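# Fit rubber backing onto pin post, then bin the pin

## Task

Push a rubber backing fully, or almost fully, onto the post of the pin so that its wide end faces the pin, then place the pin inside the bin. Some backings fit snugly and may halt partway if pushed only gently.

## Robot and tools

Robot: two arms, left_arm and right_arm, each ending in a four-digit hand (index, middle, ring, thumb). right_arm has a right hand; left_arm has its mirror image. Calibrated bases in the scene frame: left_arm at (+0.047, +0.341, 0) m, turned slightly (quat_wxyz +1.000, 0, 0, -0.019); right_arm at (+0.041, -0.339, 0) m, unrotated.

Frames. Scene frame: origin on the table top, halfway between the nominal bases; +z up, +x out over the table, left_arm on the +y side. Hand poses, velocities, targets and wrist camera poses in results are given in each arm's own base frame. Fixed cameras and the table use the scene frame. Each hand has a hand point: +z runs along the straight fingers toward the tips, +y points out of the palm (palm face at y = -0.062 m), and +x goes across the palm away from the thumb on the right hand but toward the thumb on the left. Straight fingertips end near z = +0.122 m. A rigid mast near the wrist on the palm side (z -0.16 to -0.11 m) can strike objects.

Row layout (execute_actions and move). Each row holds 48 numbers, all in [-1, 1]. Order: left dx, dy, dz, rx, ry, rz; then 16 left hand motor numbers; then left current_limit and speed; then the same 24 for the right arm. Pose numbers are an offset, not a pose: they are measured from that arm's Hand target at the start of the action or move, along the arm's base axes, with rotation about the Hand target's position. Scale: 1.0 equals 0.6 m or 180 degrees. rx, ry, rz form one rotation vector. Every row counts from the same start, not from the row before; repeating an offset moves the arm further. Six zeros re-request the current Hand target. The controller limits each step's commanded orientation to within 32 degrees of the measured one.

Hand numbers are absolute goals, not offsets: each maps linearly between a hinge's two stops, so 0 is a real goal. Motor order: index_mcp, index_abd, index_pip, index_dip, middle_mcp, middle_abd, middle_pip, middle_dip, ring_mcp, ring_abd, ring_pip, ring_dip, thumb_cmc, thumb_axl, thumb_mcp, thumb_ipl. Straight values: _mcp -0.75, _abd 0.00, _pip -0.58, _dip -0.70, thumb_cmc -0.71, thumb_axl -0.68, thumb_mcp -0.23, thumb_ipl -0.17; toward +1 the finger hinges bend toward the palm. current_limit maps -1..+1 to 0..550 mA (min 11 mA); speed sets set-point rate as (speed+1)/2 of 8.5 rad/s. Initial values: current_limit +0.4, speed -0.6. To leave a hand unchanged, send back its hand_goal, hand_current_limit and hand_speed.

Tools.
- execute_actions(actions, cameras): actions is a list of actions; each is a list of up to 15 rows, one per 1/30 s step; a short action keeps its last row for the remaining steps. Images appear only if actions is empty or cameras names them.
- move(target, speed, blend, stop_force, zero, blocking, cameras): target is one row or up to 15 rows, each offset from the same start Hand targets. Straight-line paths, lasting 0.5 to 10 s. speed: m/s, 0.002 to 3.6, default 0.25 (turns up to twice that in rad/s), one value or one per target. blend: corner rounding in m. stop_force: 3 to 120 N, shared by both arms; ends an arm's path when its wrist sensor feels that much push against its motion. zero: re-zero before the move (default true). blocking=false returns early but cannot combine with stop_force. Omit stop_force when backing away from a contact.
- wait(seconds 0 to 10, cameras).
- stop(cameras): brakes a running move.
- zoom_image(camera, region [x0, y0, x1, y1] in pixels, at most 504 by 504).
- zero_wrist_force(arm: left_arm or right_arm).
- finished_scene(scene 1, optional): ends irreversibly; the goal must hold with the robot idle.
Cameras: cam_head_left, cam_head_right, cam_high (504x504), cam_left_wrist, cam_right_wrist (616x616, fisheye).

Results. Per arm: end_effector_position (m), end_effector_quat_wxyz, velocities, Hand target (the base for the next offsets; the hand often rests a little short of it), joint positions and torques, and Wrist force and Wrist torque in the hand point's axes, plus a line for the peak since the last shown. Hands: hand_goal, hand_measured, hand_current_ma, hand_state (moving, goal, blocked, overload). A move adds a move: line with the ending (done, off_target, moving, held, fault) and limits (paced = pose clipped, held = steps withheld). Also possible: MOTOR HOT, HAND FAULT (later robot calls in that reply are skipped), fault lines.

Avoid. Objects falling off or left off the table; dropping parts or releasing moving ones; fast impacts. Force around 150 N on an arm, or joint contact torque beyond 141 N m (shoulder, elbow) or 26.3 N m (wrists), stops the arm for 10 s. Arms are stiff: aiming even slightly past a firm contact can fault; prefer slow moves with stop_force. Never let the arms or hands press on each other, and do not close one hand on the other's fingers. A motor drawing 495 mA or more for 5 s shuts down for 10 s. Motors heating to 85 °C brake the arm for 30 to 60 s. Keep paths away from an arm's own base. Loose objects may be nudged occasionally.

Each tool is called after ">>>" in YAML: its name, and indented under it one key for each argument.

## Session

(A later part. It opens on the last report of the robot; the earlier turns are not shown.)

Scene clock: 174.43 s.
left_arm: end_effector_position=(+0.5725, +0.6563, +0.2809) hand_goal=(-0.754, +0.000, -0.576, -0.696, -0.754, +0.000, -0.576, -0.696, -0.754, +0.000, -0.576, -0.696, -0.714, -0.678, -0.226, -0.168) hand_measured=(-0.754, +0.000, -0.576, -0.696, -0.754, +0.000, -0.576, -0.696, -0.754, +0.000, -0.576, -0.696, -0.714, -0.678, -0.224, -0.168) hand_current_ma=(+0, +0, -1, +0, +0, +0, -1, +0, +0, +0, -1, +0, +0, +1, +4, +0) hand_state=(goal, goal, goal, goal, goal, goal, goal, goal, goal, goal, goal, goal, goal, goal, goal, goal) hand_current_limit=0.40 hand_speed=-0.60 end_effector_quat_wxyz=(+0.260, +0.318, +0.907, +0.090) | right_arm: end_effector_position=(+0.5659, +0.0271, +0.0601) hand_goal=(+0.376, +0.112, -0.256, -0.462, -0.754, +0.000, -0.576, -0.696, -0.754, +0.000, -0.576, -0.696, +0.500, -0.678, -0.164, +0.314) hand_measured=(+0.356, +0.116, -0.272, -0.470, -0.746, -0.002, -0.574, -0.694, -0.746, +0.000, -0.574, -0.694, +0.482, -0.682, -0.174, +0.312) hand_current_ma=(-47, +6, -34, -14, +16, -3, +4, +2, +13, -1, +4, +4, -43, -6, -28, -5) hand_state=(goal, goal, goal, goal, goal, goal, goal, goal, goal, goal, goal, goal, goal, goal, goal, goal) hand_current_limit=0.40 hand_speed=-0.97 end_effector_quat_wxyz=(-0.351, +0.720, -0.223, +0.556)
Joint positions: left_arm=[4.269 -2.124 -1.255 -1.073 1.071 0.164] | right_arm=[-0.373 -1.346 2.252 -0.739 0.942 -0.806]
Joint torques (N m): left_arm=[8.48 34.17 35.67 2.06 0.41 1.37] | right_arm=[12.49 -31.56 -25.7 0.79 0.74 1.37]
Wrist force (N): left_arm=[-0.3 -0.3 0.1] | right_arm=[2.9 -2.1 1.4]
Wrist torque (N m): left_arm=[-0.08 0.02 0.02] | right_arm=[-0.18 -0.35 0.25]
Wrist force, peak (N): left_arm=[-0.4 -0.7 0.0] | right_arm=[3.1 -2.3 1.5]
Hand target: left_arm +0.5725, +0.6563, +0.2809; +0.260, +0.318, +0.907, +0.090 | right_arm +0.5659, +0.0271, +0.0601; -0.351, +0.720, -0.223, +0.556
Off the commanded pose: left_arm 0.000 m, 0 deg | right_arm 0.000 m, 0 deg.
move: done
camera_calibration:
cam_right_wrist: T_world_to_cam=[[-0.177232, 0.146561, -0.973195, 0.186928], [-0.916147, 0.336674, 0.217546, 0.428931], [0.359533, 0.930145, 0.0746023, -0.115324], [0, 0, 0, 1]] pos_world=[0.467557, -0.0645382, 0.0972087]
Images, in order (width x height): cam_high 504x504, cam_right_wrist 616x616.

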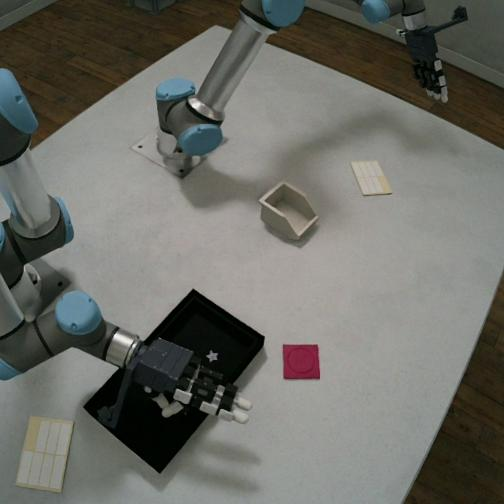

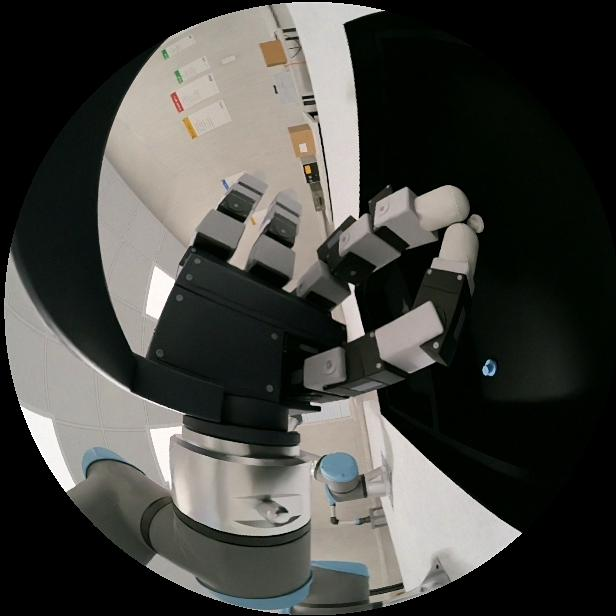

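>>> move:
  target:
    - [0,0,0,0,0,0,-0.754,0,-0.576,-0.696,-0.754,0,-0.576,-0.696,-0.754,0,-0.576,-0.696,-0.714,-0.678,-0.226,-0.168,0.4,-0.6,0,0,0,0,0,0,0.3548,0.17,-0.3577,-0.5217,-0.754,0,-0.576,-0.696,-0.754,0,-0.576,-0.696,0.4557,-0.678,-0.25,0.7,0.4,-0.9]
  speed: 0.03

>>> move:
  target:
    - [0,0,0,0,0,0,-0.754,0,-0.576,-0.696,-0.754,0,-0.576,-0.696,-0.754,0,-0.576,-0.696,-0.714,-0.678,-0.226,-0.168,0.4,-0.6,0,0,-0.025,0,0,0,0.3548,0.17,-0.3577,-0.5217,-0.754,0,-0.576,-0.696,-0.754,0,-0.576,-0.696,0.4557,-0.678,-0.25,0.7,0.4,-0.9]
  speed: 0.02
  stop_force: 3
  cameras: ["cam_high","cam_right_wrist"]

>>> zoom_image:
  camera: "cam_high"
  region: [135, 385, 195, 445]

>>> zoom_image:
  camera: "cam_right_wrist"
  region: [400, 150, 540, 290]

Scene clock: 179.47 s.
left_arm: end_effector_position=(+0.5725, +0.6563, +0.2809) hand_goal=(-0.754, +0.000, -0.576, -0.696, -0.754, +0.000, -0.576, -0.696, -0.754, +0.000, -0.576, -0.696, -0.714, -0.678, -0.226, -0.168) hand_measured=(-0.754, +0.000, -0.576, -0.696, -0.754, +0.000, -0.576, -0.696, -0.754, +0.000, -0.576, -0.696, -0.714, -0.678, -0.224, -0.168) hand_current_ma=(+0, +0, -1, +0, +0, +0, -1, +0, +0, +0, -1, +0, +0, +1, +4, +0) hand_state=(goal, goal, goal, goal, goal, goal, goal, goal, goal, goal, goal, goal, goal, goal, goal, goal) hand_current_limit=0.40 hand_speed=-0.60 end_effector_quat_wxyz=(+0.260, +0.318, +0.907, +0.090) | right_arm: end_effector_position=(+0.5659, +0.0271, +0.0601) hand_goal=(+0.354, +0.170, -0.358, -0.522, -0.754, +0.000, -0.576, -0.696, -0.754, +0.000, -0.576, -0.696, +0.456, -0.678, -0.250, +0.700) hand_measured=(+0.356, +0.160, -0.356, -0.520, -0.746, -0.002, -0.574, -0.694, -0.746, +0.000, -0.574, -0.694, +0.454, -0.680, -0.248, +0.696) hand_current_ma=(+2, -15, +3, +3, +16, -3, +4, +2, +13, -1, +4, +4, -2, -5, +3, -7) hand_state=(goal, goal, goal, goal, goal, goal, goal, goal, goal, goal, goal, goal, goal, goal, goal, goal) hand_current_limit=0.40 hand_speed=-0.90 end_effector_quat_wxyz=(-0.351, +0.720, -0.223, +0.556)
Joint positions: left_arm=[4.269 -2.124 -1.255 -1.073 1.071 0.164] | right_arm=[-0.373 -1.346 2.252 -0.738 0.942 -0.806]
Joint torques (N m): left_arm=[9.2 34.61 35.27 2.11 0.41 1.31] | right_arm=[10.97 -31.55 -27.47 0.83 0.7 -1.12]
Wrist force (N): left_arm=[-0.1 -0.6 0.0] | right_arm=[2.5 -1.8 1.4]
Wrist torque (N m): left_arm=[-0.11 -0.01 0.04] | right_arm=[-0.16 -0.29 0.22]
Wrist force, peak (N): left_arm=[-0.2 -0.8 0.1] | right_arm=[3.0 -2.1 1.3]
Hand target: left_arm +0.5725, +0.6563, +0.2809; +0.260, +0.318, +0.907, +0.090 | right_arm +0.5659, +0.0271, +0.0601; -0.351, +0.720, -0.223, +0.556
Off the commanded pose: left_arm 0.000 m, 0 deg | right_arm 0.000 m, 0 deg.
move: done

Scene clock: 180.97 s.
left_arm: end_effector_position=(+0.5725, +0.6563, +0.2809) hand_goal=(-0.754, +0.000, -0.576, -0.696, -0.754, +0.000, -0.576, -0.696, -0.754, +0.000, -0.576, -0.696, -0.714, -0.678, -0.226, -0.168) hand_measured=(-0.754, +0.000, -0.576, -0.696, -0.754, +0.000, -0.576, -0.696, -0.754, +0.000, -0.576, -0.696, -0.714, -0.678, -0.224, -0.168) hand_current_ma=(+0, +0, -1, +0, +0, +0, -1, +0, +0, +0, -1, +0, +0, +1, +4, +0) hand_state=(goal, goal, goal, goal, goal, goal, goal, goal, goal, goal, goal, goal, goal, goal, goal, goal) hand_current_limit=0.40 hand_speed=-0.60 end_effector_quat_wxyz=(+0.260, +0.318, +0.907, +0.090) | right_arm: end_effector_position=(+0.5659, +0.0271, +0.0533) hand_goal=(+0.354, +0.170, -0.358, -0.522, -0.754, +0.000, -0.576, -0.696, -0.754, +0.000, -0.576, -0.696, +0.456, -0.678, -0.250, +0.700) hand_measured=(+0.356, +0.174, -0.354, -0.518, -0.746, -0.002, -0.574, -0.694, -0.746, +0.000, -0.574, -0.694, +0.454, -0.680, -0.248, +0.696) hand_current_ma=(+4, +4, +6, +5, +16, -3, +4, +2, +14, -1, +4, +4, -2, -5, +3, -7) hand_state=(goal, goal, goal, goal, goal, goal, goal, goal, goal, goal, goal, goal, goal, goal, goal, goal) hand_current_limit=0.40 hand_speed=-0.90 end_effector_quat_wxyz=(-0.351, +0.720, -0.223, +0.556)
Joint positions: left_arm=[4.269 -2.124 -1.255 -1.073 1.071 0.164] | right_arm=[-0.373 -1.329 2.257 -0.76 0.942 -0.806]
Joint torques (N m): left_arm=[8.68 33.88 35.66 2.03 0.32 1.28] | right_arm=[9.46 -32.09 -26.42 0.78 0.08 -0.9]
Wrist force (N): left_arm=[-0.2 -0.6 -0.1] | right_arm=[3.1 -1.9 1.1]
Wrist torque (N m): left_arm=[-0.10 0.01 0.04] | right_arm=[-0.16 -0.35 0.24]
Wrist force, peak (N): left_arm=[-0.3 -0.7 0.0] | right_arm=[3.7 -6.4 1.4]
Hand target: left_arm +0.5725, +0.6563, +0.2809; +0.260, +0.318, +0.907, +0.090 | right_arm +0.5659, +0.0271, +0.0533; -0.351, +0.720, -0.223, +0.556 (not the last commanded pose)
Off the commanded pose: left_arm 0.000 m, 0 deg | right_arm 0.008 m, 0 deg.
move: contact (right_arm)
camera_calibration:
cam_right_wrist: T_world_to_cam=[[-0.177232, 0.146561, -0.973195, 0.18031], [-0.916147, 0.336674, 0.217546, 0.430411], [0.359533, 0.930145, 0.0746023, -0.114817], [0, 0, 0, 1]] pos_world=[0.467557, -0.0645382, 0.0904087]
Images, in order (width x height): cam_high 504x504, cam_right_wrist 616x616.

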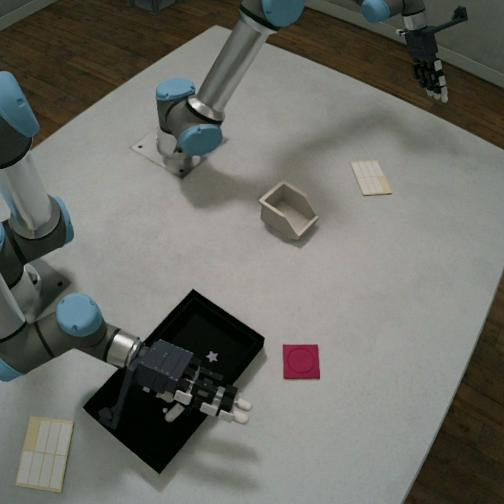

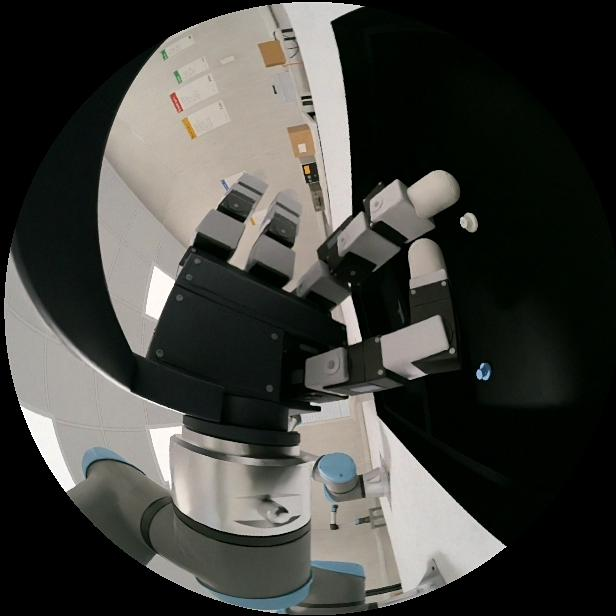

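Scaled by 8.400 from the camera's 504x504 image, which has a finer 720x720 frame.

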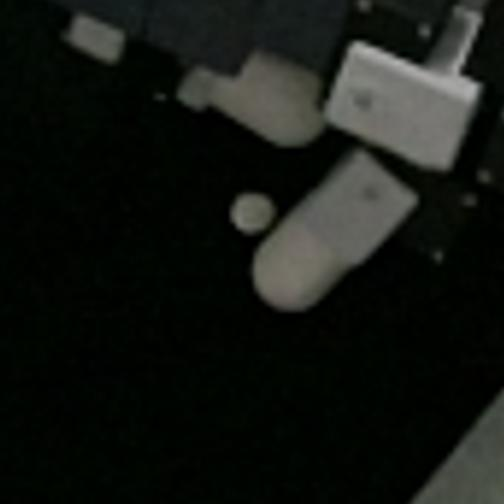

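Scaled by 3.600 from the camera's 616x616 image, which has a finer 880x880 frame.

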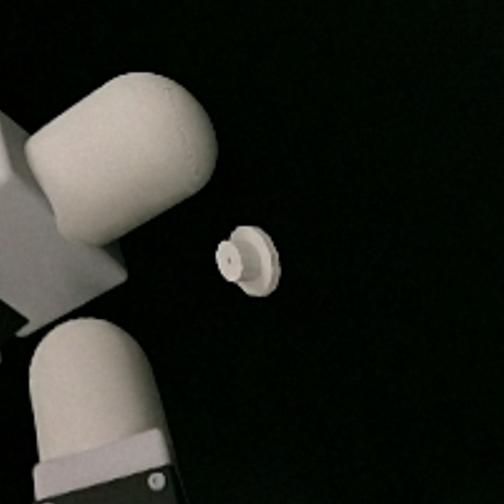

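>>> move:
  target:
    - [0,0,0,0,0,0,-0.754,0,-0.576,-0.696,-0.754,0,-0.576,-0.696,-0.754,0,-0.576,-0.696,-0.714,-0.678,-0.226,-0.168,0.4,-0.6,0,0,0.005,0,0,0,0.3548,0.17,-0.3577,-0.5217,-0.754,0,-0.576,-0.696,-0.754,0,-0.576,-0.696,0.4557,-0.678,-0.25,0.7,0.4,-0.9]
    - [0,0,0,0,0,0,-0.754,0,-0.576,-0.696,-0.754,0,-0.576,-0.696,-0.754,0,-0.576,-0.696,-0.714,-0.678,-0.226,-0.168,0.4,-0.6,0,0,0.005,0,0,0,0.3442,0.1355,-0.2948,-0.4843,-0.754,0,-0.576,-0.696,-0.754,0,-0.576,-0.696,0.4827,-0.678,-0.2256,0.3192,0.4,-0.9]
    - [0,0,0,0,0,0,-0.754,0,-0.576,-0.696,-0.754,0,-0.576,-0.696,-0.754,0,-0.576,-0.696,-0.714,-0.678,-0.226,-0.168,0.4,-0.6,0,0,0.0008,0,0,0,0.3442,0.1355,-0.2948,-0.4843,-0.754,0,-0.576,-0.696,-0.754,0,-0.576,-0.696,0.4827,-0.678,-0.2256,0.3192,0.4,-0.9]
  speed: 0.03
  cameras: ["cam_high","cam_right_wrist"]

>>> zoom_image:
  camera: "cam_high"
  region: [135, 385, 195, 445]

>>> zoom_image:
  camera: "cam_right_wrist"
  region: [400, 150, 540, 290]

Scene clock: 185.17 s.
left_arm: end_effector_position=(+0.5725, +0.6563, +0.2809) hand_goal=(-0.754, +0.000, -0.576, -0.696, -0.754, +0.000, -0.576, -0.696, -0.754, +0.000, -0.576, -0.696, -0.714, -0.678, -0.226, -0.168) hand_measured=(-0.754, +0.000, -0.576, -0.696, -0.754, +0.000, -0.576, -0.696, -0.754, +0.000, -0.576, -0.696, -0.714, -0.678, -0.224, -0.168) hand_current_ma=(+0, +0, -1, +0, +0, +0, -1, +0, +0, +0, -1, +0, +0, +1, +4, +0) hand_state=(goal, goal, goal, goal, goal, goal, goal, goal, goal, goal, goal, goal, goal, goal, goal, goal) hand_current_limit=0.40 hand_speed=-0.60 end_effector_quat_wxyz=(+0.260, +0.318, +0.907, +0.090) | right_arm: end_effector_position=(+0.5659, +0.0271, +0.0538) hand_goal=(+0.344, +0.136, -0.294, -0.484, -0.754, +0.000, -0.576, -0.696, -0.754, +0.000, -0.576, -0.696, +0.482, -0.678, -0.226, +0.320) hand_measured=(+0.346, +0.138, -0.298, -0.486, -0.746, -0.002, -0.574, -0.694, -0.746, +0.000, -0.574, -0.694, +0.486, -0.678, -0.226, +0.328) hand_current_ma=(+3, +2, -5, -3, +16, -3, +4, +2, +14, -1, +4, +4, +7, +0, +1, +25) hand_state=(goal, goal, goal, goal, goal, goal, goal, goal, goal, goal, goal, goal, goal, goal, goal, goal) hand_current_limit=0.40 hand_speed=-0.90 end_effector_quat_wxyz=(-0.351, +0.720, -0.223, +0.556)
Joint positions: left_arm=[4.269 -2.124 -1.255 -1.073 1.071 0.164] | right_arm=[-0.373 -1.331 2.257 -0.759 0.942 -0.806]
Joint torques (N m): left_arm=[7.88 34.67 35.8 2.1 0.47 1.35] | right_arm=[9.23 -15.43 1.93 -2.69 0.07 0.25]
Wrist force (N): left_arm=[-0.3 -0.3 0.1] | right_arm=[4.4 -7.7 -0.4]
Wrist torque (N m): left_arm=[-0.08 0.02 0.02] | right_arm=[-0.62 -0.46 0.29]
Wrist force, peak (N): left_arm=[-0.3 -0.6 0.0] | right_arm=[4.6 -8.2 -0.5]
Hand target: left_arm +0.5725, +0.6563, +0.2809; +0.260, +0.318, +0.907, +0.090 | right_arm +0.5659, +0.0271, +0.0537; -0.351, +0.720, -0.223, +0.556
Off the commanded pose: left_arm 0.000 m, 0 deg | right_arm 0.000 m, 0 deg.
move: done
camera_calibration:
cam_right_wrist: T_world_to_cam=[[-0.177232, 0.146561, -0.973195, 0.180797], [-0.916147, 0.336674, 0.217546, 0.430302], [0.359533, 0.930145, 0.0746023, -0.114854], [0, 0, 0, 1]] pos_world=[0.467557, -0.0645382, 0.0909087]
Images, in order (width x height): cam_high 504x504, cam_right_wrist 616x616.

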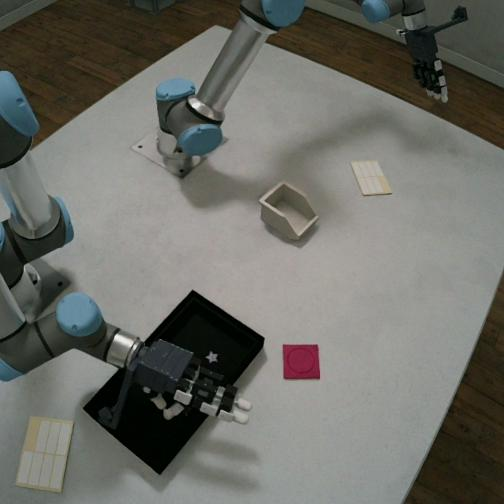

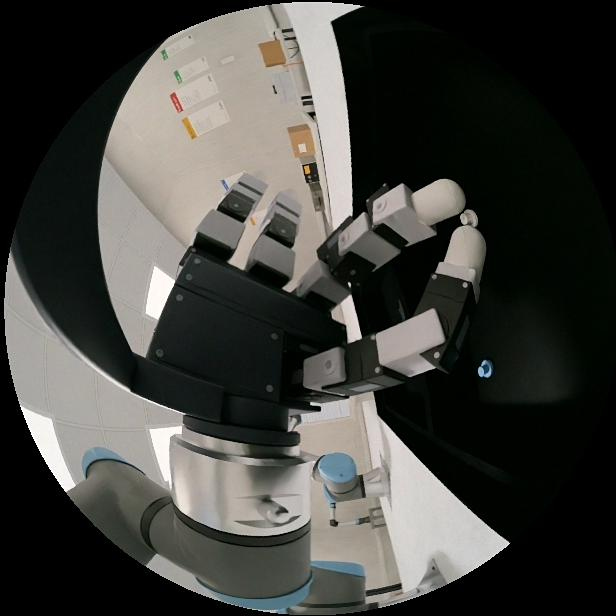

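Scaled by 8.400 from the camera's 504x504 image, which has a finer 720x720 frame.

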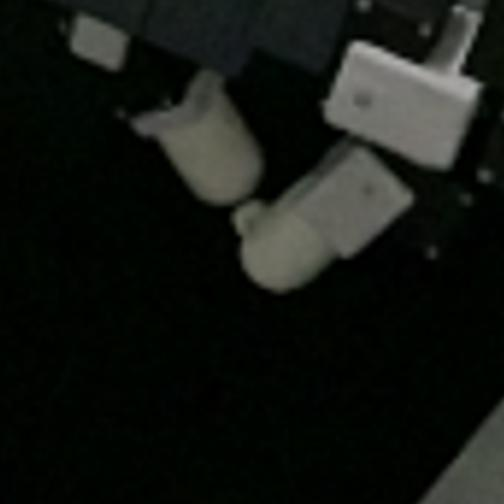

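Scaled by 3.600 from the camera's 616x616 image, which has a finer 880x880 frame.

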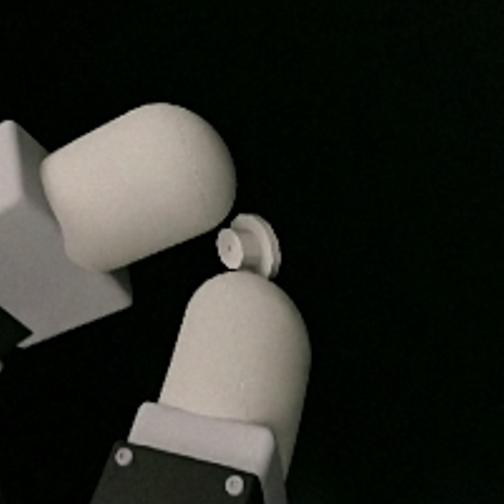

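>>> move:
  target:
    - [0,0,0,0,0,0,-0.754,0,-0.576,-0.696,-0.754,0,-0.576,-0.696,-0.754,0,-0.576,-0.696,-0.714,-0.678,-0.226,-0.168,0.4,-0.6,0,0,0.0007,0,0,0,0.3973,0.105,-0.241,-0.4566,-0.754,0,-0.576,-0.696,-0.754,0,-0.576,-0.696,0.508,-0.678,-0.153,0.3167,0.4,-0.97]
  speed: 0.03
  cameras: ["cam_high","cam_right_wrist"]

>>> zoom_image:
  camera: "cam_high"
  region: [135, 385, 195, 445]

>>> zoom_image:
  camera: "cam_right_wrist"
  region: [400, 150, 540, 290]

Scene clock: 186.33 s.
left_arm: end_effector_position=(+0.5725, +0.6563, +0.2809) hand_goal=(-0.754, +0.000, -0.576, -0.696, -0.754, +0.000, -0.576, -0.696, -0.754, +0.000, -0.576, -0.696, -0.714, -0.678, -0.226, -0.168) hand_measured=(-0.754, +0.000, -0.576, -0.696, -0.754, +0.000, -0.576, -0.696, -0.754, +0.000, -0.576, -0.696, -0.714, -0.678, -0.224, -0.168) hand_current_ma=(+0, +0, -1, +0, +0, +0, -1, +0, +0, +0, -1, +0, +0, +1, +4, +0) hand_state=(goal, goal, goal, goal, goal, goal, goal, goal, goal, goal, goal, goal, goal, goal, goal, goal) hand_current_limit=0.40 hand_speed=-0.60 end_effector_quat_wxyz=(+0.260, +0.318, +0.907, +0.090) | right_arm: end_effector_position=(+0.5658, +0.0271, +0.0541) hand_goal=(+0.398, +0.104, -0.242, -0.456, -0.754, +0.000, -0.576, -0.696, -0.754, +0.000, -0.576, -0.696, +0.508, -0.678, -0.154, +0.316) hand_measured=(+0.350, +0.120, -0.276, -0.466, -0.746, -0.002, -0.574, -0.694, -0.746, +0.000, -0.574, -0.694, +0.490, -0.678, -0.214, +0.318) hand_current_ma=(-156, +31, -92, -20, +16, -3, +4, +2, +14, -1, +4, +4, -41, -1, -182, +0) hand_state=(blocked, goal, blocked, goal, goal, goal, goal, goal, goal, goal, goal, goal, goal, goal, moving, moving) hand_current_limit=0.40 hand_speed=-0.97 end_effector_quat_wxyz=(-0.351, +0.720, -0.223, +0.556)
Joint positions: left_arm=[4.269 -2.124 -1.255 -1.073 1.071 0.164] | right_arm=[-0.373 -1.331 2.257 -0.757 0.942 -0.806]
Joint torques (N m): left_arm=[8.23 33.68 35.09 2.05 0.52 1.26] | right_arm=[9.1 -29.77 -26.95 0.66 0.16 0.79]
Wrist force (N): left_arm=[-0.3 -0.3 -0.1] | right_arm=[3.6 -5.0 -0.6]
Wrist torque (N m): left_arm=[-0.06 0.02 0.02] | right_arm=[-0.46 -0.44 0.27]
Wrist force, peak (N): left_arm=[-0.5 -0.6 0.0] | right_arm=[4.5 -8.5 -0.5]
Hand target: left_arm +0.5725, +0.6563, +0.2809; +0.260, +0.318, +0.907, +0.090 | right_arm +0.5659, +0.0271, +0.0542; -0.351, +0.720, -0.223, +0.556
Off the commanded pose: left_arm 0.000 m, 0 deg | right_arm 0.000 m, 0 deg.
move: done
camera_calibration:
cam_right_wrist: T_world_to_cam=[[-0.177321, 0.146595, -0.973174, 0.18113], [-0.91613, 0.336659, 0.21764, 0.430219], [0.359533, 0.930145, 0.0746032, -0.114876], [0, 0, 0, 1]] pos_world=[0.467557, -0.0645381, 0.0912085]
Images, in order (width x height): cam_high 504x504, cam_right_wrist 616x616.

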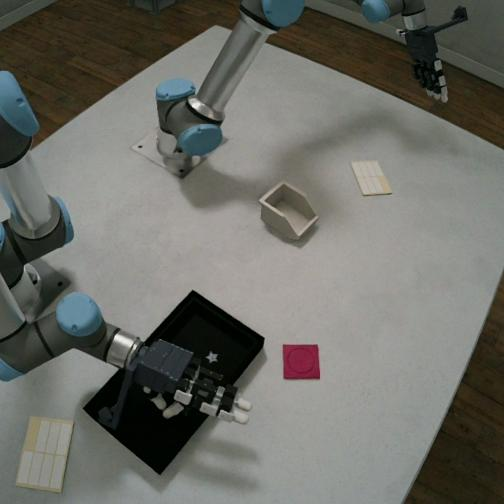

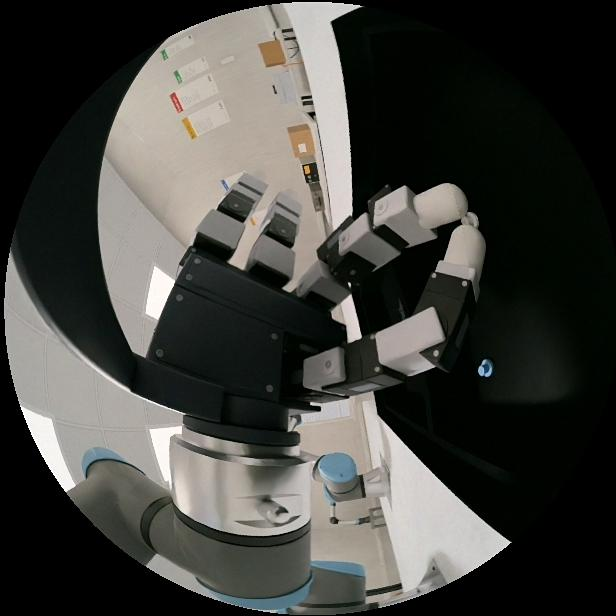

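Scaled by 8.400 from the camera's 504x504 image, which has a finer 720x720 frame.

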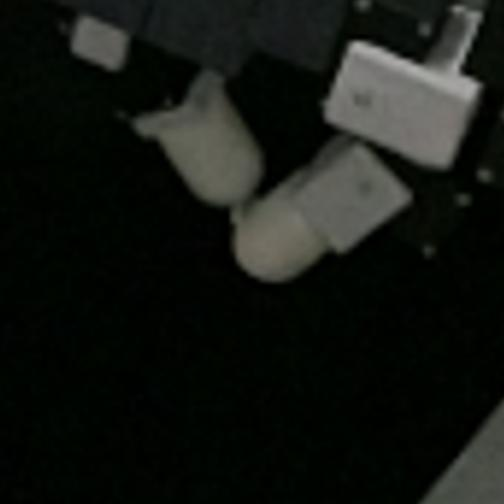

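Scaled by 3.600 from the camera's 616x616 image, which has a finer 880x880 frame.

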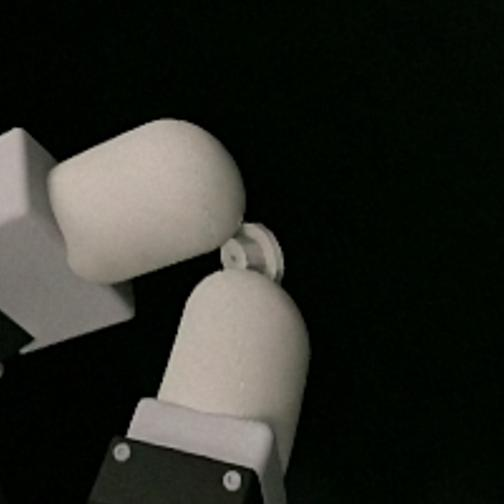

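>>> wait:
  seconds: 1
  cameras: ["cam_right_wrist"]

>>> zoom_image:
  camera: "cam_right_wrist"
  region: [400, 150, 540, 290]

Scene clock: 187.53 s.
left_arm: end_effector_position=(+0.5725, +0.6563, +0.2809) hand_goal=(-0.754, +0.000, -0.576, -0.696, -0.754, +0.000, -0.576, -0.696, -0.754, +0.000, -0.576, -0.696, -0.714, -0.678, -0.226, -0.168) hand_measured=(-0.754, +0.000, -0.576, -0.696, -0.754, +0.000, -0.576, -0.696, -0.754, +0.000, -0.576, -0.696, -0.714, -0.678, -0.224, -0.168) hand_current_ma=(+0, +0, -1, +0, +0, +0, -1, +0, +0, +0, -1, +0, +0, +1, +4, +0) hand_state=(goal, goal, goal, goal, goal, goal, goal, goal, goal, goal, goal, goal, goal, goal, goal, goal) hand_current_limit=0.40 hand_speed=-0.60 end_effector_quat_wxyz=(+0.260, +0.318, +0.907, +0.090) | right_arm: end_effector_position=(+0.5659, +0.0271, +0.0542) hand_goal=(+0.398, +0.104, -0.242, -0.456, -0.754, +0.000, -0.576, -0.696, -0.754, +0.000, -0.576, -0.696, +0.508, -0.678, -0.154, +0.316) hand_measured=(+0.350, +0.120, -0.276, -0.466, -0.746, -0.002, -0.574, -0.694, -0.746, +0.000, -0.574, -0.694, +0.490, -0.678, -0.210, +0.314) hand_current_ma=(-156, +31, -92, -20, +16, -3, +4, +2, +14, -1, +4, +4, -41, -1, -236, -4) hand_state=(blocked, goal, blocked, goal, goal, goal, goal, goal, goal, goal, goal, goal, goal, goal, blocked, goal) hand_current_limit=0.40 hand_speed=-0.97 end_effector_quat_wxyz=(-0.351, +0.720, -0.223, +0.556)
Joint positions: left_arm=[4.269 -2.124 -1.255 -1.073 1.071 0.164] | right_arm=[-0.373 -1.331 2.257 -0.757 0.942 -0.806]
Joint torques (N m): left_arm=[8.37 34.19 35.99 2.06 0.44 1.36] | right_arm=[8.95 -31.26 -26 1 0.17 1.06]
Wrist force (N): left_arm=[-0.2 -0.5 0.0] | right_arm=[3.9 -4.7 -0.7]
Wrist torque (N m): left_arm=[-0.10 0.01 0.03] | right_arm=[-0.41 -0.45 0.27]
Wrist force, peak (N): left_arm=[-0.5 -0.4 0.2] | right_arm=[4.0 -5.1 -0.7]
Hand target: left_arm +0.5725, +0.6563, +0.2809; +0.260, +0.318, +0.907, +0.090 | right_arm +0.5659, +0.0271, +0.0542; -0.351, +0.720, -0.223, +0.556
Off the commanded pose: left_arm 0.000 m, 0 deg | right_arm 0.000 m, 0 deg.
wait: 1.00 s; at rest from the start
camera_calibration:
cam_right_wrist: T_world_to_cam=[[-0.177232, 0.146561, -0.973195, 0.181186], [-0.916147, 0.336674, 0.217546, 0.430215], [0.359533, 0.930145, 0.0746023, -0.114884], [0, 0, 0, 1]] pos_world=[0.467557, -0.0645382, 0.0913087]
Images, in order (width x height): cam_right_wrist 616x616.

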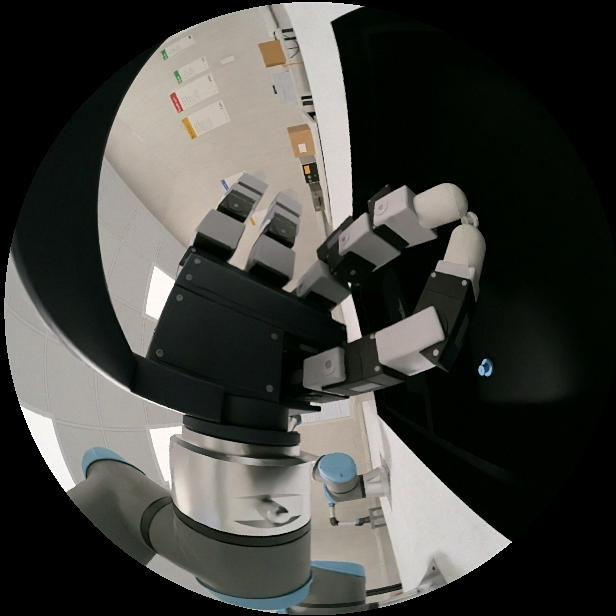

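Scaled by 3.600 from the camera's 616x616 image, which has a finer 880x880 frame.

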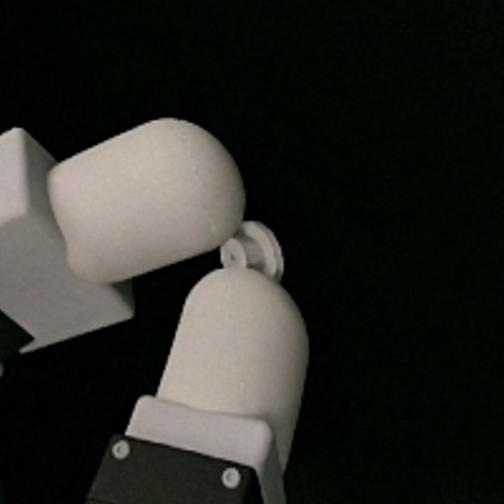

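>>> move:
  target:
    - [0,0,0,0,0,0,-0.754,0,-0.576,-0.696,-0.754,0,-0.576,-0.696,-0.754,0,-0.576,-0.696,-0.714,-0.678,-0.226,-0.168,0.4,-0.6,0,0,0.0067,0,0,0,0.3973,0.105,-0.241,-0.4566,-0.754,0,-0.576,-0.696,-0.754,0,-0.576,-0.696,0.508,-0.678,-0.153,0.3167,0.4,-0.97]
  speed: 0.015
  cameras: ["cam_right_wrist"]

>>> zoom_image:
  camera: "cam_right_wrist"
  region: [400, 150, 540, 290]

Scene clock: 188.57 s.
left_arm: end_effector_position=(+0.5725, +0.6563, +0.2809) hand_goal=(-0.754, +0.000, -0.576, -0.696, -0.754, +0.000, -0.576, -0.696, -0.754, +0.000, -0.576, -0.696, -0.714, -0.678, -0.226, -0.168) hand_measured=(-0.754, +0.000, -0.576, -0.696, -0.754, +0.000, -0.576, -0.696, -0.754, +0.000, -0.576, -0.696, -0.714, -0.678, -0.224, -0.168) hand_current_ma=(+0, +0, -1, +0, +0, +0, -1, +0, +0, +0, -1, +0, +0, +1, +4, +0) hand_state=(goal, goal, goal, goal, goal, goal, goal, goal, goal, goal, goal, goal, goal, goal, goal, goal) hand_current_limit=0.40 hand_speed=-0.60 end_effector_quat_wxyz=(+0.260, +0.318, +0.907, +0.090) | right_arm: end_effector_position=(+0.5659, +0.0271, +0.0581) hand_goal=(+0.398, +0.104, -0.242, -0.456, -0.754, +0.000, -0.576, -0.696, -0.754, +0.000, -0.576, -0.696, +0.508, -0.678, -0.154, +0.316) hand_measured=(+0.350, +0.120, -0.276, -0.468, -0.746, -0.002, -0.574, -0.694, -0.746, +0.000, -0.574, -0.694, +0.480, -0.684, -0.192, +0.312) hand_current_ma=(-156, +31, -92, -24, +16, -3, +4, +2, +14, -1, +4, +4, -70, -12, -144, -11) hand_state=(blocked, goal, blocked, goal, goal, goal, goal, goal, goal, goal, goal, goal, blocked, goal, blocked, goal) hand_current_limit=0.40 hand_speed=-0.97 end_effector_quat_wxyz=(-0.351, +0.720, -0.223, +0.556)
Joint positions: left_arm=[4.269 -2.124 -1.255 -1.073 1.071 0.164] | right_arm=[-0.373 -1.341 2.253 -0.745 0.942 -0.806]
Joint torques (N m): left_arm=[7.93 33.95 35.6 2.11 0.46 1.31] | right_arm=[9.79 -32.9 -26.44 0.97 0.14 1.07]
Wrist force (N): left_arm=[-0.2 -0.5 0.0] | right_arm=[2.7 -1.9 1.2]
Wrist torque (N m): left_arm=[-0.10 0.01 0.03] | right_arm=[-0.14 -0.31 0.24]
Wrist force, peak (N): left_arm=[-0.2 -0.6 0.0] | right_arm=[4.2 -4.9 -0.6]
Hand target: left_arm +0.5725, +0.6563, +0.2809; +0.260, +0.318, +0.907, +0.090 | right_arm +0.5659, +0.0271, +0.0582; -0.351, +0.720, -0.223, +0.556
Off the commanded pose: left_arm 0.000 m, 0 deg | right_arm 0.000 m, 0 deg.
move: done
camera_calibration:
cam_right_wrist: T_world_to_cam=[[-0.177232, 0.146561, -0.973195, 0.184982], [-0.916147, 0.336674, 0.217546, 0.429367], [0.359533, 0.930145, 0.0746023, -0.115175], [0, 0, 0, 1]] pos_world=[0.467557, -0.0645382, 0.0952087]
Images, in order (width x height): cam_right_wrist 616x616.

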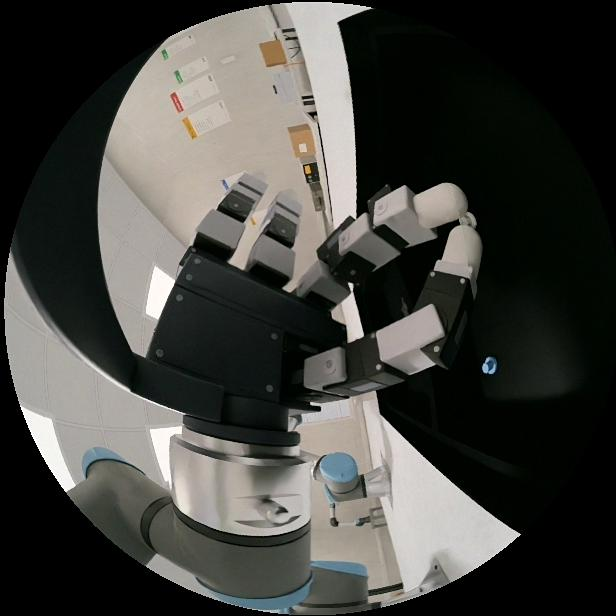

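Scaled by 3.600 from the camera's 616x616 image, which has a finer 880x880 frame.

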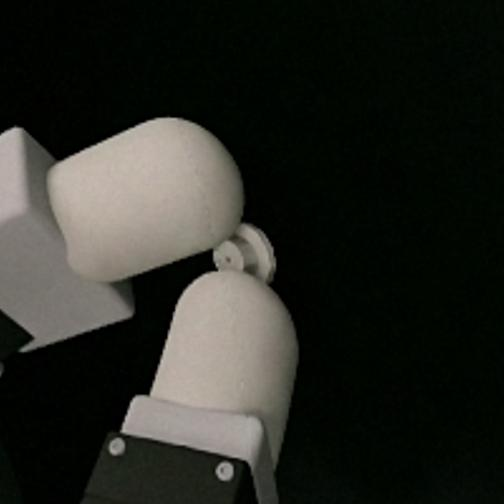

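>>> move:
  target:
    - [0,0,0,0,0,0,-0.754,0,-0.576,-0.696,-0.754,0,-0.576,-0.696,-0.754,0,-0.576,-0.696,-0.714,-0.678,-0.226,-0.168,0.4,-0.6,0,0,0.0167,0,0,0,0.3973,0.105,-0.241,-0.4566,-0.754,0,-0.576,-0.696,-0.754,0,-0.576,-0.696,0.508,-0.678,-0.153,0.3167,0.4,-0.97]
  speed: 0.03
  cameras: ["cam_right_wrist"]

>>> zoom_image:
  camera: "cam_right_wrist"
  region: [430, 180, 510, 260]

Scene clock: 189.77 s.
left_arm: end_effector_position=(+0.5725, +0.6563, +0.2809) hand_goal=(-0.754, +0.000, -0.576, -0.696, -0.754, +0.000, -0.576, -0.696, -0.754, +0.000, -0.576, -0.696, -0.714, -0.678, -0.226, -0.168) hand_measured=(-0.754, +0.000, -0.576, -0.696, -0.754, +0.000, -0.576, -0.696, -0.754, +0.000, -0.576, -0.696, -0.714, -0.678, -0.224, -0.168) hand_current_ma=(+0, +0, -1, +0, +0, +0, -1, +0, +0, +0, -1, +0, +0, +1, +4, +0) hand_state=(goal, goal, goal, goal, goal, goal, goal, goal, goal, goal, goal, goal, goal, goal, goal, goal) hand_current_limit=0.40 hand_speed=-0.60 end_effector_quat_wxyz=(+0.260, +0.318, +0.907, +0.090) | right_arm: end_effector_position=(+0.5659, +0.0271, +0.0681) hand_goal=(+0.398, +0.104, -0.242, -0.456, -0.754, +0.000, -0.576, -0.696, -0.754, +0.000, -0.576, -0.696, +0.508, -0.678, -0.154, +0.316) hand_measured=(+0.350, +0.120, -0.276, -0.468, -0.746, -0.002, -0.574, -0.694, -0.746, +0.000, -0.574, -0.694, +0.480, -0.684, -0.192, +0.312) hand_current_ma=(-156, +31, -92, -24, +16, -3, +4, +2, +14, -1, +4, +4, -70, -12, -143, -11) hand_state=(blocked, goal, blocked, goal, goal, goal, goal, goal, goal, goal, goal, goal, blocked, goal, blocked, goal) hand_current_limit=0.40 hand_speed=-0.97 end_effector_quat_wxyz=(-0.351, +0.720, -0.223, +0.556)
Joint positions: left_arm=[4.269 -2.124 -1.255 -1.073 1.071 0.164] | right_arm=[-0.373 -1.365 2.245 -0.713 0.942 -0.806]
Joint torques (N m): left_arm=[8.36 34.32 35.21 2.05 0.44 1.23] | right_arm=[10.17 -31.12 -26.77 0.93 0.45 0.33]
Wrist force (N): left_arm=[-0.5 -0.5 0.0] | right_arm=[2.7 -2.0 1.1]
Wrist torque (N m): left_arm=[-0.10 0.04 0.01] | right_arm=[-0.16 -0.32 0.23]
Wrist force, peak (N): left_arm=[-0.5 -0.6 -0.1] | right_arm=[3.0 -2.1 1.4]
Hand target: left_arm +0.5725, +0.6563, +0.2809; +0.260, +0.318, +0.907, +0.090 | right_arm +0.5659, +0.0271, +0.0682; -0.351, +0.720, -0.223, +0.556
Off the commanded pose: left_arm 0.000 m, 0 deg | right_arm 0.000 m, 0 deg.
move: done
camera_calibration:
cam_right_wrist: T_world_to_cam=[[-0.177321, 0.146595, -0.973174, 0.194755], [-0.91613, 0.336659, 0.21764, 0.427172], [0.359533, 0.930145, 0.0746032, -0.115921], [0, 0, 0, 1]] pos_world=[0.467557, -0.0645381, 0.105209]
Images, in order (width x height): cam_right_wrist 616x616.

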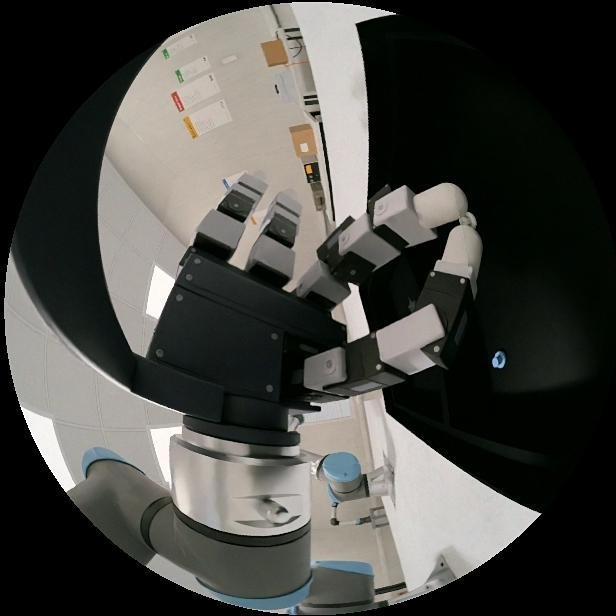

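Scaled by 6.300 from the camera's 616x616 image, which has a finer 880x880 frame.

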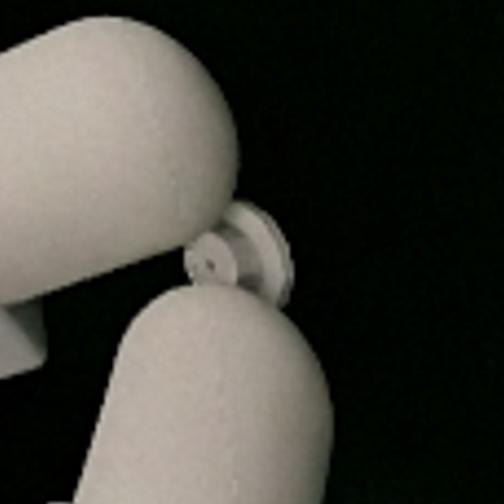

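>>> move:
  target:
    - [0,0,0,0,0,0,-0.754,0,-0.576,-0.696,-0.754,0,-0.576,-0.696,-0.754,0,-0.576,-0.696,-0.714,-0.678,-0.226,-0.168,0.4,-0.6,0,0,0.095,0,0,0,0.3973,0.105,-0.241,-0.4566,-0.754,0,-0.576,-0.696,-0.754,0,-0.576,-0.696,0.508,-0.678,-0.153,0.3167,0.4,-0.97]
    - [0,0,0,0,0,0,-0.754,0,-0.576,-0.696,-0.754,0,-0.576,-0.696,-0.754,0,-0.576,-0.696,-0.714,-0.678,-0.226,-0.168,0.4,-0.6,0,0.26,0.095,0,0,-0.0167,0.3973,0.105,-0.241,-0.4566,-0.754,0,-0.576,-0.696,-0.754,0,-0.576,-0.696,0.508,-0.678,-0.153,0.3167,0.4,-0.97]
  speed: 0.1
  blend: [0.02,0]
  cameras: ["cam_high","cam_right_wrist"]

>>> zoom_image:
  camera: "cam_right_wrist"
  region: [400, 150, 540, 290]

>>> zoom_image:
  camera: "cam_high"
  region: [150, 300, 270, 420]

Scene clock: 193.57 s.
left_arm: end_effector_position=(+0.5725, +0.6563, +0.2809) hand_goal=(-0.754, +0.000, -0.576, -0.696, -0.754, +0.000, -0.576, -0.696, -0.754, +0.000, -0.576, -0.696, -0.714, -0.678, -0.226, -0.168) hand_measured=(-0.754, +0.000, -0.576, -0.696, -0.754, +0.000, -0.576, -0.696, -0.754, +0.000, -0.576, -0.696, -0.714, -0.678, -0.224, -0.168) hand_current_ma=(+0, +0, -1, +0, +0, +0, -1, +0, +0, +0, -1, +0, +0, +1, +4, +0) hand_state=(goal, goal, goal, goal, goal, goal, goal, goal, goal, goal, goal, goal, goal, goal, goal, goal) hand_current_limit=0.40 hand_speed=-0.60 end_effector_quat_wxyz=(+0.260, +0.318, +0.907, +0.090) | right_arm: end_effector_position=(+0.5659, +0.1830, +0.1252) hand_goal=(+0.398, +0.104, -0.242, -0.456, -0.754, +0.000, -0.576, -0.696, -0.754, +0.000, -0.576, -0.696, +0.508, -0.678, -0.154, +0.316) hand_measured=(+0.350, +0.120, -0.276, -0.468, -0.746, -0.002, -0.574, -0.694, -0.746, +0.000, -0.574, -0.694, +0.480, -0.684, -0.190, +0.312) hand_current_ma=(-156, +31, -92, -24, +16, -3, +4, +2, +14, -1, +4, +4, -72, -12, -140, -11) hand_state=(blocked, goal, blocked, goal, goal, goal, goal, goal, goal, goal, goal, goal, blocked, goal, blocked, goal) hand_current_limit=0.40 hand_speed=-0.97 end_effector_quat_wxyz=(-0.336, +0.713, -0.242, +0.565)
Joint positions: left_arm=[4.269 -2.124 -1.255 -1.073 1.071 0.164] | right_arm=[0.117 -1.397 2.08 -0.547 1.479 -0.72]
Joint torques (N m): left_arm=[8.39 33.9 35.87 2.09 0.44 1.27] | right_arm=[11.87 -17.89 -31.03 0.42 0.98 1.39]
Wrist force (N): left_arm=[-0.3 -0.5 0.0] | right_arm=[3.0 -2.0 1.4]
Wrist torque (N m): left_arm=[-0.10 0.02 0.02] | right_arm=[-0.14 -0.37 0.26]
Wrist force, peak (N): left_arm=[-0.4 -0.6 0.2] | right_arm=[3.3 -2.3 1.3]
Hand target: left_arm +0.5725, +0.6563, +0.2809; +0.260, +0.318, +0.907, +0.090 | right_arm +0.5659, +0.1831, +0.1252; -0.336, +0.713, -0.242, +0.565
Off the commanded pose: left_arm 0.000 m, 0 deg | right_arm 0.000 m, 0 deg.
move: done
camera_calibration:
cam_right_wrist: T_world_to_cam=[[-0.169321, 0.155652, -0.973192, 0.221294], [-0.897252, 0.384197, 0.217557, 0.342909], [0.40776, 0.910036, 0.074606, -0.288834], [0, 0, 0, 1]] pos_world=[0.462921, 0.0966602, 0.162309]
Images, in order (width x height): cam_high 504x504, cam_right_wrist 616x616.

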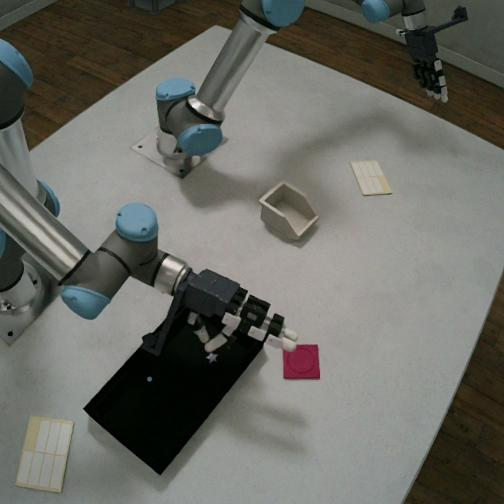

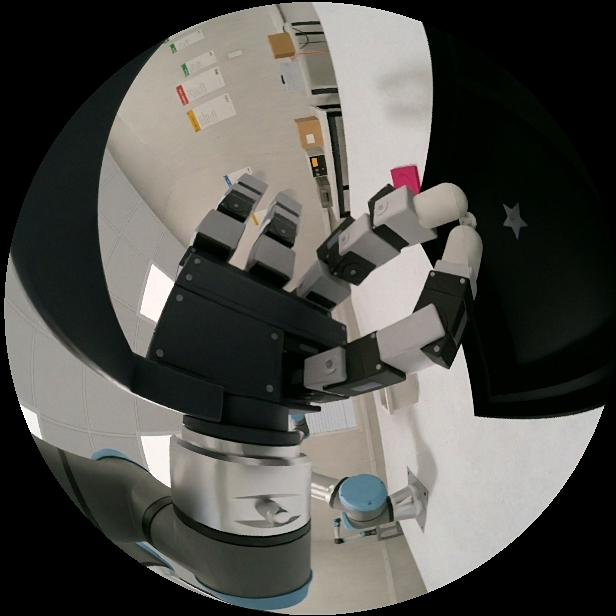

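Scaled by 3.600 from the camera's 616x616 image, which has a finer 880x880 frame.

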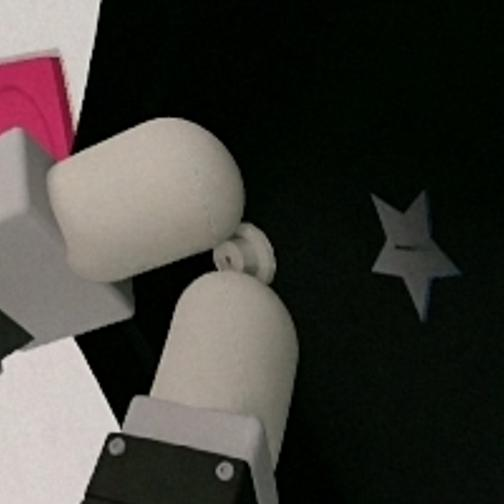

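Scaled by 4.200 from the camera's 504x504 image, which has a finer 720x720 frame.

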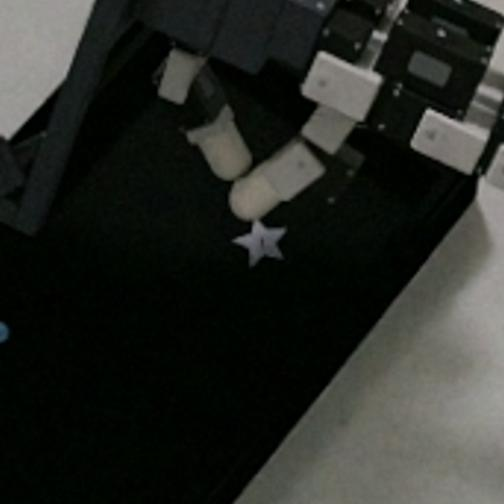

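>>> zoom_image:
  camera: "cam_right_wrist"
  region: [490, 190, 540, 250]

>>> zoom_image:
  camera: "cam_right_wrist"
  region: [445, 190, 495, 240]

Scaled by 8.400 from the camera's 616x616 image, which has a finer 880x880 frame.

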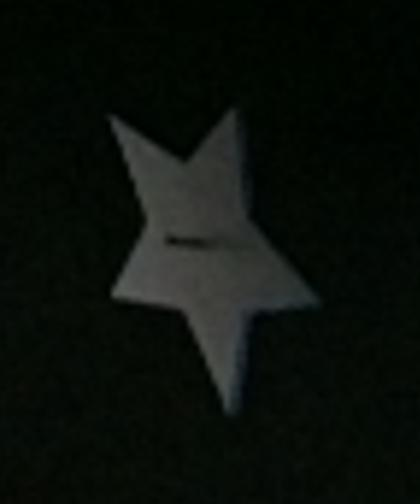

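Scaled by 10.080 from the camera's 616x616 image, which has a finer 880x880 frame.

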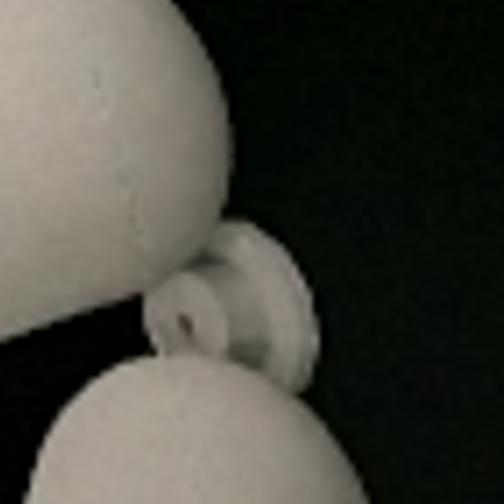

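>>> move:
  target:
    - [0,0,0,0,0,0,-0.754,0,-0.576,-0.696,-0.754,0,-0.576,-0.696,-0.754,0,-0.576,-0.696,-0.714,-0.678,-0.226,-0.168,0.4,-0.6,0.007,0.0193,-0.067,0,0,0.0556,0.3973,0.105,-0.241,-0.4566,-0.754,0,-0.576,-0.696,-0.754,0,-0.576,-0.696,0.508,-0.678,-0.153,0.3167,0.4,-0.97]
  speed: 0.08
  stop_force: 6
  cameras: ["cam_high","cam_right_wrist"]

>>> zoom_image:
  camera: "cam_right_wrist"
  region: [440, 180, 520, 260]

>>> zoom_image:
  camera: "cam_high"
  region: [180, 320, 240, 380]

Scene clock: 197.33 s.
left_arm: end_effector_position=(+0.5725, +0.6563, +0.2809) hand_goal=(-0.754, +0.000, -0.576, -0.696, -0.754, +0.000, -0.576, -0.696, -0.754, +0.000, -0.576, -0.696, -0.714, -0.678, -0.226, -0.168) hand_measured=(-0.754, +0.000, -0.576, -0.696, -0.754, +0.000, -0.576, -0.696, -0.754, +0.000, -0.576, -0.696, -0.714, -0.678, -0.224, -0.168) hand_current_ma=(+0, +0, -1, +0, +0, +0, -1, +0, +0, +0, -1, +0, +0, +1, +4, +0) hand_state=(goal, goal, goal, goal, goal, goal, goal, goal, goal, goal, goal, goal, goal, goal, goal, goal) hand_current_limit=0.40 hand_speed=-0.60 end_effector_quat_wxyz=(+0.260, +0.318, +0.907, +0.090) | right_arm: end_effector_position=(+0.5701, +0.1946, +0.0850) hand_goal=(+0.398, +0.104, -0.242, -0.456, -0.754, +0.000, -0.576, -0.696, -0.754, +0.000, -0.576, -0.696, +0.508, -0.678, -0.154, +0.316) hand_measured=(+0.350, +0.120, -0.276, -0.468, -0.746, -0.002, -0.574, -0.694, -0.746, +0.000, -0.574, -0.694, +0.480, -0.684, -0.190, +0.312) hand_current_ma=(-156, +31, -92, -24, +16, -3, +4, +2, +14, -1, +4, +4, -72, -12, -140, -11) hand_state=(blocked, goal, blocked, goal, goal, goal, goal, goal, goal, goal, goal, goal, blocked, goal, blocked, goal) hand_current_limit=0.40 hand_speed=-0.97 end_effector_quat_wxyz=(-0.384, +0.732, -0.179, +0.534)
Joint positions: left_arm=[4.269 -2.124 -1.255 -1.073 1.071 0.164] | right_arm=[0.042 -1.328 2.129 -0.658 1.232 -0.755]
Joint torques (N m): left_arm=[8.64 33.64 35.65 2.24 0.38 1.2] | right_arm=[-12.18 -18.21 -1.12 -3.19 -1.39 -1.6]
Wrist force (N): left_arm=[-0.2 -0.4 0.0] | right_arm=[2.8 -1.9 1.1]
Wrist torque (N m): left_arm=[-0.09 0.02 0.02] | right_arm=[-0.12 -0.34 0.35]
Wrist force, peak (N): left_arm=[-0.4 -0.6 0.1] | right_arm=[3.2 -2.1 1.2]
Hand target: left_arm +0.5725, +0.6563, +0.2809; +0.260, +0.318, +0.907, +0.090 | right_arm +0.5701, +0.1946, +0.0850; -0.384, +0.732, -0.179, +0.534
Off the commanded pose: left_arm 0.000 m, 0 deg | right_arm 0.000 m, 0 deg.
move: done
camera_calibration:
cam_right_wrist: T_world_to_cam=[[-0.193784, 0.123857, -0.973194, 0.201195], [-0.950361, 0.222455, 0.217549, 0.412649], [0.243437, 0.967044, 0.0746009, -0.215523], [0, 0, 0, 1]] pos_world=[0.48362, 0.0917051, 0.122109]
Images, in order (width x height): cam_high 504x504, cam_right_wrist 616x616.

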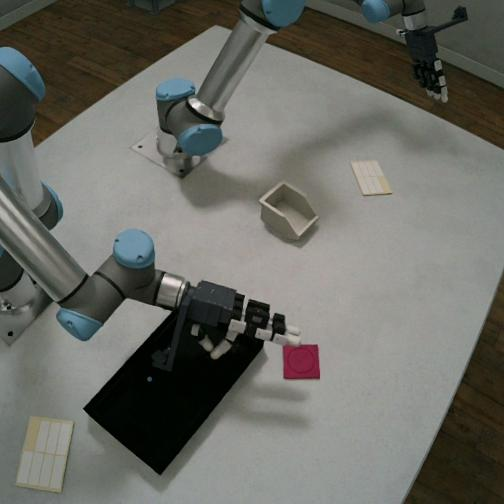

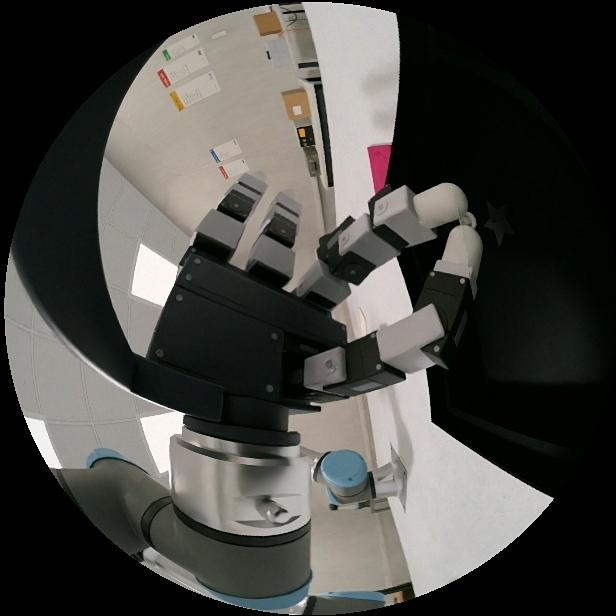

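Scaled by 6.300 from the camera's 616x616 image, which has a finer 880x880 frame.

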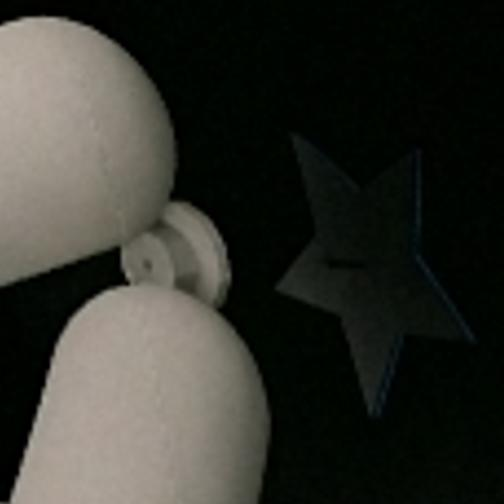

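Scaled by 8.400 from the camera's 504x504 image, which has a finer 720x720 frame.

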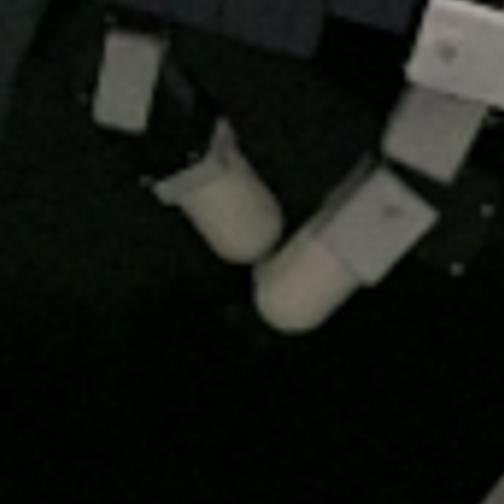

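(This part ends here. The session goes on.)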